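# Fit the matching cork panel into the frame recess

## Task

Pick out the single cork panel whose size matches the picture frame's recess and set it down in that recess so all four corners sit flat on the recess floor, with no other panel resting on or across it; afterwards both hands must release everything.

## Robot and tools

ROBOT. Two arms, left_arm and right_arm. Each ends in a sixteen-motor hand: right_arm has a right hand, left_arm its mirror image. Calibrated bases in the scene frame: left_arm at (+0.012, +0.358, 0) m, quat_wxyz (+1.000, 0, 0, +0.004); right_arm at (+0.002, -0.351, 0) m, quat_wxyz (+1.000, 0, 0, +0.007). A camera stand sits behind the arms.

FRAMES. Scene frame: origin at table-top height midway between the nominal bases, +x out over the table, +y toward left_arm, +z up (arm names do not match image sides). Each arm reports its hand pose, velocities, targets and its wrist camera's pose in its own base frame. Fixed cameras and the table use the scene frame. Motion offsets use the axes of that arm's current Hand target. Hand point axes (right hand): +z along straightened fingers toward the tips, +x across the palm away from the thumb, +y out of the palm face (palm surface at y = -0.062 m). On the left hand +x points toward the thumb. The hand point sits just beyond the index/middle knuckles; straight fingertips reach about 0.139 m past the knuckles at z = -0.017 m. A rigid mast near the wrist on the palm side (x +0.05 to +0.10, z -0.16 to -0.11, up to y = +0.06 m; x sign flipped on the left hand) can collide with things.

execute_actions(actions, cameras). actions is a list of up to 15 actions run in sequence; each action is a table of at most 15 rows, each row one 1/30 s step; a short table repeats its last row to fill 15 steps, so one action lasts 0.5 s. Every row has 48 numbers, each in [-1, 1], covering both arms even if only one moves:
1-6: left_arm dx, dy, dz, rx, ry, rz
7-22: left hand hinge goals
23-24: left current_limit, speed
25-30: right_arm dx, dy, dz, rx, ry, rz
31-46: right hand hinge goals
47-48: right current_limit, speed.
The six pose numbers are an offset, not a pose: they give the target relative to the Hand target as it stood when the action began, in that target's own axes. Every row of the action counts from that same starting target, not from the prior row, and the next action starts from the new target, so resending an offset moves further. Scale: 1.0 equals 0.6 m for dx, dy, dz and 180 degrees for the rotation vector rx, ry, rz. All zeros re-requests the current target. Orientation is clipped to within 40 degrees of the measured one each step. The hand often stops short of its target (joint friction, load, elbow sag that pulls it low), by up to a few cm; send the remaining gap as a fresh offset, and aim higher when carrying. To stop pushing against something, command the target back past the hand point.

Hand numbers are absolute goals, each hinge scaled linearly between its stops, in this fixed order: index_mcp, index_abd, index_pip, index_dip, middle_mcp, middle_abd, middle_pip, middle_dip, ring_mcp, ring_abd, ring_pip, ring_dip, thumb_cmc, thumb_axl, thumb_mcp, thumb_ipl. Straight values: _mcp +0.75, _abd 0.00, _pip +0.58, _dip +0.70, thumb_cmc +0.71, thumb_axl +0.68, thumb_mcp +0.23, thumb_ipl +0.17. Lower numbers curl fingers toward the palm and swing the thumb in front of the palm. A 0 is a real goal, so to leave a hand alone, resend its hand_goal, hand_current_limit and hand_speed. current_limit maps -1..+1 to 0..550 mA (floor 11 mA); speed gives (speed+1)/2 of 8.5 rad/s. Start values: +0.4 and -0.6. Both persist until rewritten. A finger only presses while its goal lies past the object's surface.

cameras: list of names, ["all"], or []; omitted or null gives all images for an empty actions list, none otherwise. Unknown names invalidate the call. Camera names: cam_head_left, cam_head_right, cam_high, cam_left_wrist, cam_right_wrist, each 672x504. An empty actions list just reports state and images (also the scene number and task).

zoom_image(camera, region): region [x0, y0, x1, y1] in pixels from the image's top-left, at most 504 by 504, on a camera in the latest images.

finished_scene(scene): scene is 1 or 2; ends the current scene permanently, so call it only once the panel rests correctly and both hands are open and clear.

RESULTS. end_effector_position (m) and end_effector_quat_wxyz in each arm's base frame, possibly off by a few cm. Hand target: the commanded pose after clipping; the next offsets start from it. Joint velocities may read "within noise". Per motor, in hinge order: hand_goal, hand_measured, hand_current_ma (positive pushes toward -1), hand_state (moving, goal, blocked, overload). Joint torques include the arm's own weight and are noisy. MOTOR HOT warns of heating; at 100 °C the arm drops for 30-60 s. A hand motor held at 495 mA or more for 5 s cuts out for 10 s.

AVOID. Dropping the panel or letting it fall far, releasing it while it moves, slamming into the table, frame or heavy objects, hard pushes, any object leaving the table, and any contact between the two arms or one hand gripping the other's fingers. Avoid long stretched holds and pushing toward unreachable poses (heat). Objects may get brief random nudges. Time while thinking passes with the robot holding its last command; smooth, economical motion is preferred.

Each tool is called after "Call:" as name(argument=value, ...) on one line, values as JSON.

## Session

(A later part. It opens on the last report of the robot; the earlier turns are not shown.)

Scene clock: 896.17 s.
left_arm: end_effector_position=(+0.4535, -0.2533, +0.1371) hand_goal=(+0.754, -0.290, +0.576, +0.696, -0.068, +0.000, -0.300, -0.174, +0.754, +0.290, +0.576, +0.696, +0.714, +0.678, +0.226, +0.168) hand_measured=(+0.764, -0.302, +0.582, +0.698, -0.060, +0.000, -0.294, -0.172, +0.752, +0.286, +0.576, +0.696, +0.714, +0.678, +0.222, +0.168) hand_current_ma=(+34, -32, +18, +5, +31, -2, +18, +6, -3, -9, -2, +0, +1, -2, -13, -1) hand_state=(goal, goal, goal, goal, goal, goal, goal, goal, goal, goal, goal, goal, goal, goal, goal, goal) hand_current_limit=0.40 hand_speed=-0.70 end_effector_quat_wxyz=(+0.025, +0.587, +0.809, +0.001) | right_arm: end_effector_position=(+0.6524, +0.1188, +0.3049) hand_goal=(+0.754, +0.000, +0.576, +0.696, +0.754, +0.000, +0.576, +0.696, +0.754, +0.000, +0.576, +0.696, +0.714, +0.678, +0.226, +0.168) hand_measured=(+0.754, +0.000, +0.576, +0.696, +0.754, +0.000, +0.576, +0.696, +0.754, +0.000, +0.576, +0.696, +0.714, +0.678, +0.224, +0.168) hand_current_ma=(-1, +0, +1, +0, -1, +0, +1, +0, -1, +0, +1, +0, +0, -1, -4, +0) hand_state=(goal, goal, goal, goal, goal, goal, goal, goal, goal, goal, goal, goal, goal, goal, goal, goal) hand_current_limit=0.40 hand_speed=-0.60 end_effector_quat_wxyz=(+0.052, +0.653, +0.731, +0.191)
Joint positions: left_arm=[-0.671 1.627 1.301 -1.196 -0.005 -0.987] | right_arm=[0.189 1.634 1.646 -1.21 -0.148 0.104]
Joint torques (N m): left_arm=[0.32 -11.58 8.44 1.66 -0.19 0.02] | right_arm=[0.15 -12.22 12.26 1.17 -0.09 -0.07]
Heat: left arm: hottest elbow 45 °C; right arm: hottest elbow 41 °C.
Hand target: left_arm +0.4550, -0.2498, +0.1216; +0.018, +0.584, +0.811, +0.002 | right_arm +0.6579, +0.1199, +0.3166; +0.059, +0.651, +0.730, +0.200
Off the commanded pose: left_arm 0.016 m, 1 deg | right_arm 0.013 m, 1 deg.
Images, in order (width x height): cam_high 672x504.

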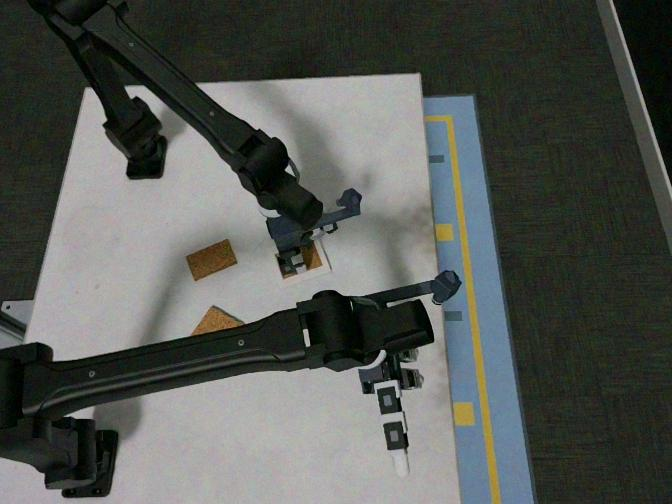

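Call:
execute_actions(actions=[[[0,0,-0.035,0,0,0,0.754,-0.29,0.576,0.696,-0.068,0,-0.3,-0.174,0.754,0.29,0.576,0.696,0.714,0.678,0.226,0.168,0.4,-0.7,0,0,0,0,0,0,0.754,0,0.576,0.696,0.754,0,0.576,0.696,0.754,0,0.576,0.696,0.714,0.678,0.226,0.168,0.4,-0.6]],[[-0.012,0,0,0,0.018,0,0.754,-0.29,0.576,0.696,-0.068,0,-0.3,-0.174,0.754,0.29,0.576,0.696,0.714,0.678,0.226,0.168,0.4,-0.7,0,0,0,0,0,0,0.754,0,0.576,0.696,0.754,0,0.576,0.696,0.754,0,0.576,0.696,0.714,0.678,0.226,0.168,0.4,-0.6]]], cameras=["cam_high"])

Call:
zoom_image(camera="cam_high", region=[260, 200, 380, 290])

Scene clock: 907.13 s.
left_arm: end_effector_position=(+0.4502, -0.2479, +0.1392) hand_goal=(+0.754, -0.290, +0.576, +0.696, -0.068, +0.000, -0.300, -0.174, +0.754, +0.290, +0.576, +0.696, +0.714, +0.678, +0.226, +0.168) hand_measured=(+0.754, -0.292, +0.576, +0.698, -0.058, +0.000, -0.294, -0.172, +0.752, +0.290, +0.574, +0.696, +0.714, +0.678, +0.222, +0.168) hand_current_ma=(-2, -4, +2, +5, +31, -2, +18, +6, -9, +0, -3, +0, +1, -2, -14, -1) hand_state=(goal, goal, goal, goal, goal, goal, goal, goal, goal, goal, goal, goal, goal, goal, goal, goal) hand_current_limit=0.40 hand_speed=-0.70 end_effector_quat_wxyz=(-0.006, +0.588, +0.809, +0.017) | right_arm: end_effector_position=(+0.6524, +0.1188, +0.3049) hand_goal=(+0.754, +0.000, +0.576, +0.696, +0.754, +0.000, +0.576, +0.696, +0.754, +0.000, +0.576, +0.696, +0.714, +0.678, +0.226, +0.168) hand_measured=(+0.754, +0.000, +0.576, +0.696, +0.754, +0.000, +0.576, +0.696, +0.754, +0.000, +0.576, +0.696, +0.714, +0.678, +0.224, +0.168) hand_current_ma=(-1, +0, +1, +0, -1, +0, +1, +0, -1, +0, +1, +0, +0, -1, -4, +0) hand_state=(goal, goal, goal, goal, goal, goal, goal, goal, goal, goal, goal, goal, goal, goal, goal, goal) hand_current_limit=0.40 hand_speed=-0.60 end_effector_quat_wxyz=(+0.052, +0.653, +0.731, +0.191)
Joint positions: left_arm=[-0.677 1.648 1.332 -1.268 -0.033 -0.991] | right_arm=[0.189 1.634 1.646 -1.21 -0.148 0.104]
Joint torques (N m): left_arm=[-1.03 -11.46 13.49 0.2 -0.41 -0.15] | right_arm=[0.21 -12.16 12.27 1.16 -0.08 -0.07]
Heat: left arm: hottest elbow 45 °C; right arm: hottest elbow 41 °C.
Hand target: left_arm +0.4566, -0.2562, +0.1429; -0.005, +0.584, +0.812, +0.018 | right_arm +0.6579, +0.1199, +0.3166; +0.059, +0.651, +0.730, +0.200
Off the commanded pose: left_arm 0.011 m, 1 deg | right_arm 0.013 m, 1 deg.
Images, in order (width x height): cam_high 672x504.

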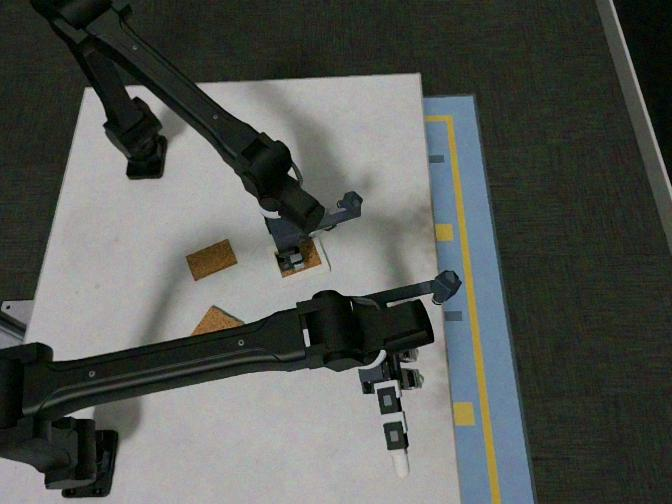

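Scaled by 4.200 from the camera's 672x504 image, which has a finer 960x720 frame.

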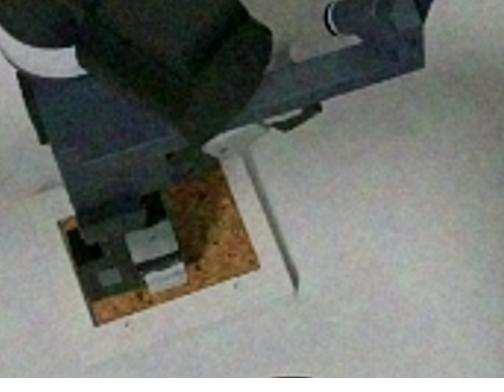

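Call:
execute_actions(actions=[[[0,0,0.025,0,0,0,0.754,-0.29,0.576,0.696,-0.068,0,-0.3,-0.174,0.754,0.29,0.576,0.696,0.714,0.678,0.226,0.168,0.4,-0.7,0,0,0,0,0,0,0.754,0,0.576,0.696,0.754,0,0.576,0.696,0.754,0,0.576,0.696,0.714,0.678,0.226,0.168,0.4,-0.6]]], cameras=["cam_high"])

Call:
zoom_image(camera="cam_high", region=[260, 200, 380, 290])

Scene clock: 913.00 s.
left_arm: end_effector_position=(+0.4512, -0.2487, +0.1382) hand_goal=(+0.754, -0.290, +0.576, +0.696, -0.068, +0.000, -0.300, -0.174, +0.754, +0.290, +0.576, +0.696, +0.714, +0.678, +0.226, +0.168) hand_measured=(+0.754, -0.288, +0.576, +0.698, -0.058, +0.000, -0.294, -0.172, +0.754, +0.304, +0.576, +0.696, +0.714, +0.678, +0.222, +0.168) hand_current_ma=(+1, +2, +2, +5, +31, -2, +18, +6, +3, +38, +1, +0, +1, -2, -14, -1) hand_state=(goal, goal, goal, goal, goal, goal, goal, goal, goal, goal, goal, goal, goal, goal, goal, goal) hand_current_limit=0.40 hand_speed=-0.70 end_effector_quat_wxyz=(-0.004, +0.588, +0.809, +0.017) | right_arm: end_effector_position=(+0.6524, +0.1188, +0.3049) hand_goal=(+0.754, +0.000, +0.576, +0.696, +0.754, +0.000, +0.576, +0.696, +0.754, +0.000, +0.576, +0.696, +0.714, +0.678, +0.226, +0.168) hand_measured=(+0.754, +0.000, +0.576, +0.696, +0.754, +0.000, +0.576, +0.696, +0.754, +0.000, +0.576, +0.696, +0.714, +0.678, +0.224, +0.168) hand_current_ma=(-1, +0, +1, +0, -1, +0, +1, +0, -1, +0, +1, +0, +0, -1, -4, +0) hand_state=(goal, goal, goal, goal, goal, goal, goal, goal, goal, goal, goal, goal, goal, goal, goal, goal) hand_current_limit=0.40 hand_speed=-0.60 end_effector_quat_wxyz=(+0.052, +0.653, +0.731, +0.191)
Joint positions: left_arm=[-0.677 1.65 1.332 -1.263 -0.033 -0.991] | right_arm=[0.189 1.634 1.646 -1.21 -0.148 0.104]
Joint torques (N m): left_arm=[-1.03 -10.75 11.11 1.37 -0.38 -0.15] | right_arm=[0.21 -12.1 12.27 1.16 -0.09 -0.07]
Heat: left arm: hottest elbow 45 °C; right arm: hottest elbow 41 °C.
Hand target: left_arm +0.4567, -0.2557, +0.1280; -0.005, +0.584, +0.812, +0.018 | right_arm +0.6579, +0.1199, +0.3166; +0.059, +0.651, +0.730, +0.200
Off the commanded pose: left_arm 0.014 m, 1 deg | right_arm 0.013 m, 1 deg.
Images, in order (width x height): cam_high 672x504.

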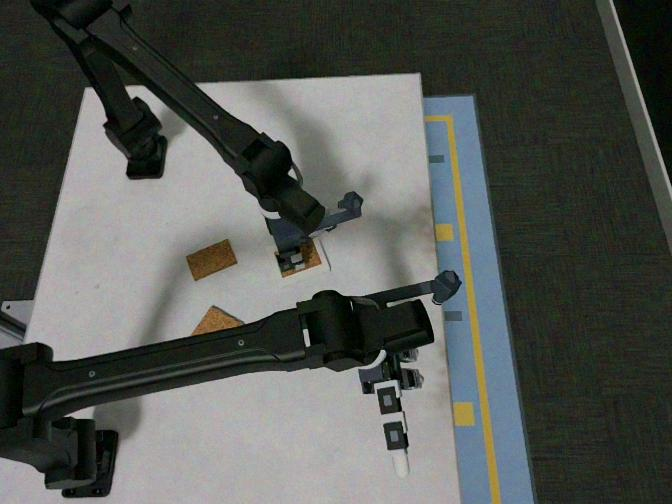

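Scaled by 4.200 from the camera's 672x504 image, which has a finer 960x720 frame.

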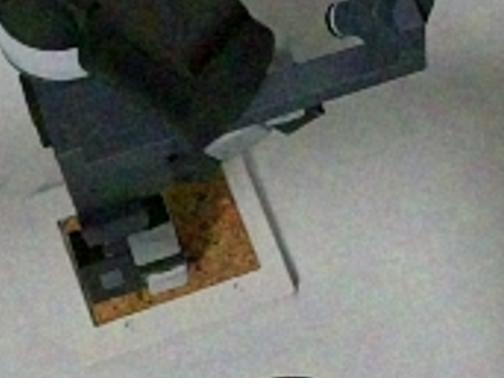

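Call:
execute_actions(actions=[[[0,0,-0.04,0,0,0,0.754,-0.29,0.576,0.696,-0.068,0,-0.3,-0.174,0.754,0.29,0.576,0.696,0.714,0.678,0.226,0.168,0.4,-0.7,0,0,0,0,0,0,0.754,0,0.576,0.696,0.754,0,0.576,0.696,0.754,0,0.576,0.696,0.714,0.678,0.226,0.168,0.4,-0.6]],[[0,0,-0.05,0,0,0,0.754,-0.29,0.576,0.696,-0.068,0,-0.3,-0.174,0.754,0.29,0.576,0.696,0.714,0.678,0.226,0.168,0.4,-0.7,0,0,0,0,0,0,0.754,0,0.576,0.696,0.754,0,0.576,0.696,0.754,0,0.576,0.696,0.714,0.678,0.226,0.168,0.4,-0.6]],[[0.08,0,-0.06,0,0,0,0.754,-0.29,0.576,0.696,-0.068,0,-0.3,-0.174,0.754,0.29,0.576,0.696,0.714,0.678,0.226,0.168,0.4,-0.7,0,0,0,0,0,0,0.754,0,0.576,0.696,0.754,0,0.576,0.696,0.754,0,0.576,0.696,0.714,0.678,0.226,0.168,0.4,-0.6]],[[0.1,0,-0.04,0,0,0,0.754,-0.29,0.576,0.696,-0.068,0,-0.3,-0.174,0.754,0.29,0.576,0.696,0.714,0.678,0.226,0.168,0.4,-0.7,0,0,0,0,0,0,0.754,0,0.576,0.696,0.754,0,0.576,0.696,0.754,0,0.576,0.696,0.714,0.678,0.226,0.168,0.4,-0.6]]], cameras=["cam_high","cam_head_left","cam_head_right"])

Call:
zoom_image(camera="cam_high", region=[260, 215, 340, 285])

Call:
zoom_image(camera="cam_head_left", region=[270, 280, 340, 345])

Call:
zoom_image(camera="cam_head_right", region=[270, 280, 340, 345])

Scene clock: 922.07 s.
left_arm: end_effector_position=(+0.4184, -0.1513, +0.2452) hand_goal=(+0.754, -0.290, +0.576, +0.696, -0.068, +0.000, -0.300, -0.174, +0.754, +0.290, +0.576, +0.696, +0.714, +0.678, +0.226, +0.168) hand_measured=(+0.752, -0.290, +0.576, +0.698, -0.058, -0.002, -0.294, -0.172, +0.752, +0.288, +0.576, +0.696, +0.714, +0.678, +0.222, +0.168) hand_current_ma=(-6, +1, +1, +4, +32, -2, +18, +6, -4, -3, +0, +0, +0, -2, -16, -1) hand_state=(goal, goal, goal, goal, goal, goal, goal, goal, goal, goal, goal, goal, goal, goal, goal, goal) hand_current_limit=0.40 hand_speed=-0.70 end_effector_quat_wxyz=(-0.001, +0.574, +0.818, +0.019) | right_arm: end_effector_position=(+0.6524, +0.1188, +0.3049) hand_goal=(+0.754, +0.000, +0.576, +0.696, +0.754, +0.000, +0.576, +0.696, +0.754, +0.000, +0.576, +0.696, +0.714, +0.678, +0.226, +0.168) hand_measured=(+0.754, +0.000, +0.576, +0.696, +0.754, +0.000, +0.576, +0.696, +0.754, +0.000, +0.576, +0.696, +0.714, +0.678, +0.224, +0.168) hand_current_ma=(-1, +0, +1, +0, -1, +0, +1, +0, -1, +0, +1, +0, +0, -1, -4, +0) hand_state=(goal, goal, goal, goal, goal, goal, goal, goal, goal, goal, goal, goal, goal, goal, goal, goal) hand_current_limit=0.40 hand_speed=-0.60 end_effector_quat_wxyz=(+0.052, +0.653, +0.731, +0.191)
Joint positions: left_arm=[-0.543 1.387 1.32 -1.503 -0.039 -0.89] | right_arm=[0.189 1.634 1.646 -1.21 -0.148 0.104]
Joint torques (N m): left_arm=[-1.2 -9.11 11.67 0.47 -0.18 0.2] | right_arm=[0.15 -12.16 12.27 1.16 -0.09 -0.08]
Heat: left arm: hottest elbow 44 °C; right arm: hottest elbow 41 °C.
Hand target: left_arm +0.4209, -0.1573, +0.2450; -0.005, +0.584, +0.812, +0.018 | right_arm +0.6579, +0.1199, +0.3166; +0.059, +0.651, +0.730, +0.200
Off the commanded pose: left_arm 0.007 m, 1 deg | right_arm 0.013 m, 1 deg.
Images, in order (width x height): cam_head_left 672x504, cam_head_right 672x504, cam_high 672x504.

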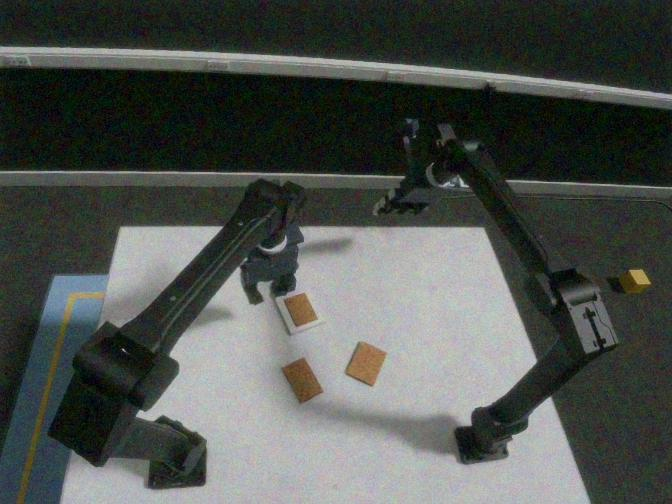

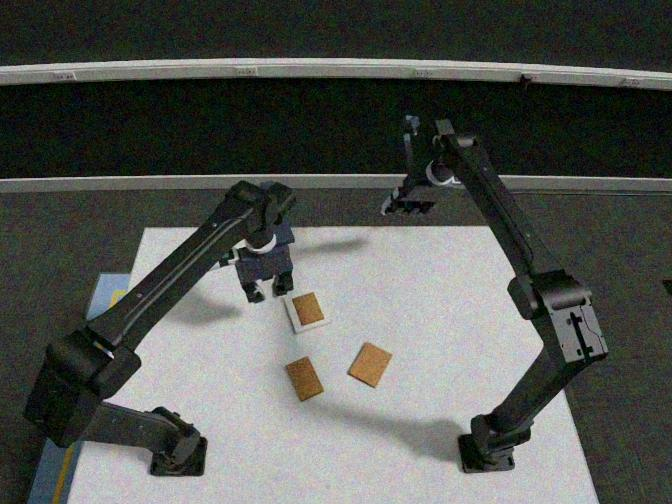

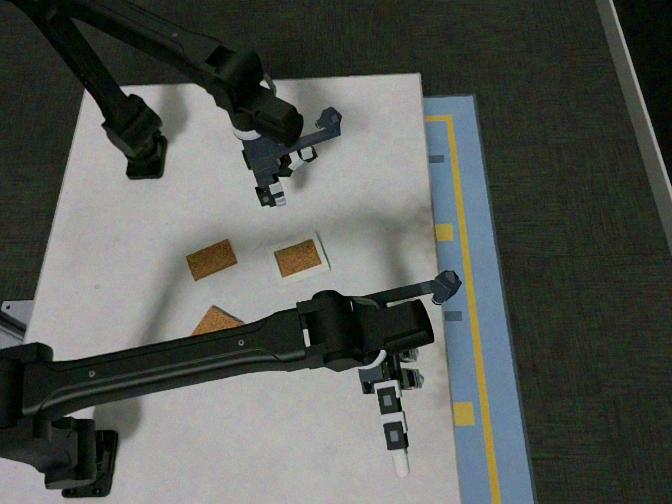

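Scaled by 6.300 from the camera's 672x504 image, which has a finer 960x720 frame.

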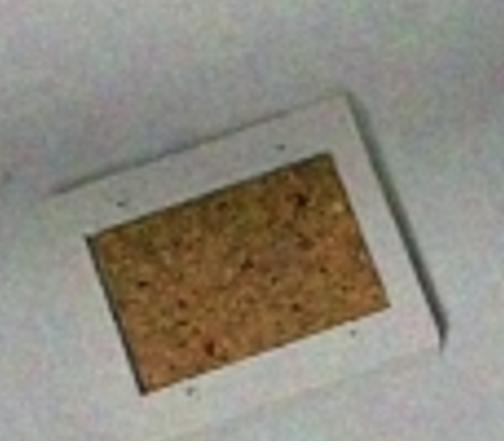

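Scaled by 7.200 from the camera's 672x504 image, which has a finer 960x720 frame.

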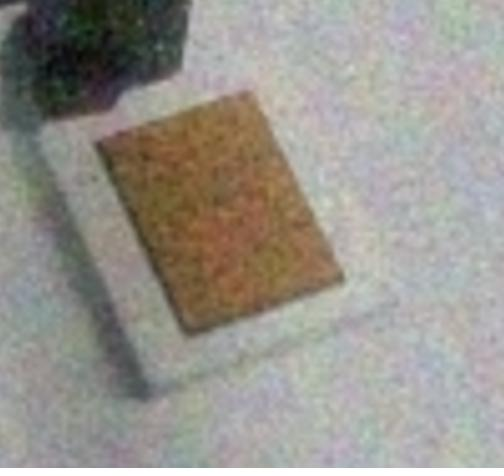

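Scaled by 7.200 from the camera's 672x504 image, which has a finer 960x720 frame.

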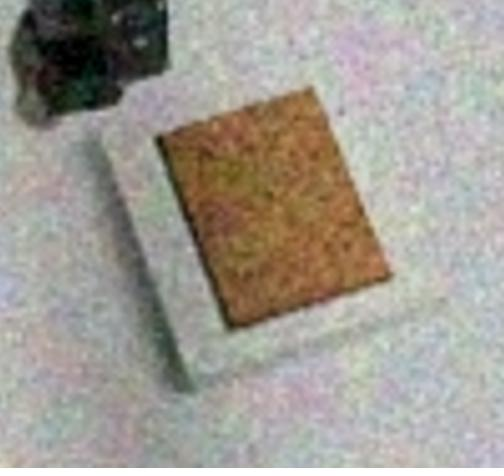

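Call:
finished_scene(scene=2)

The scene is finished: the task was done.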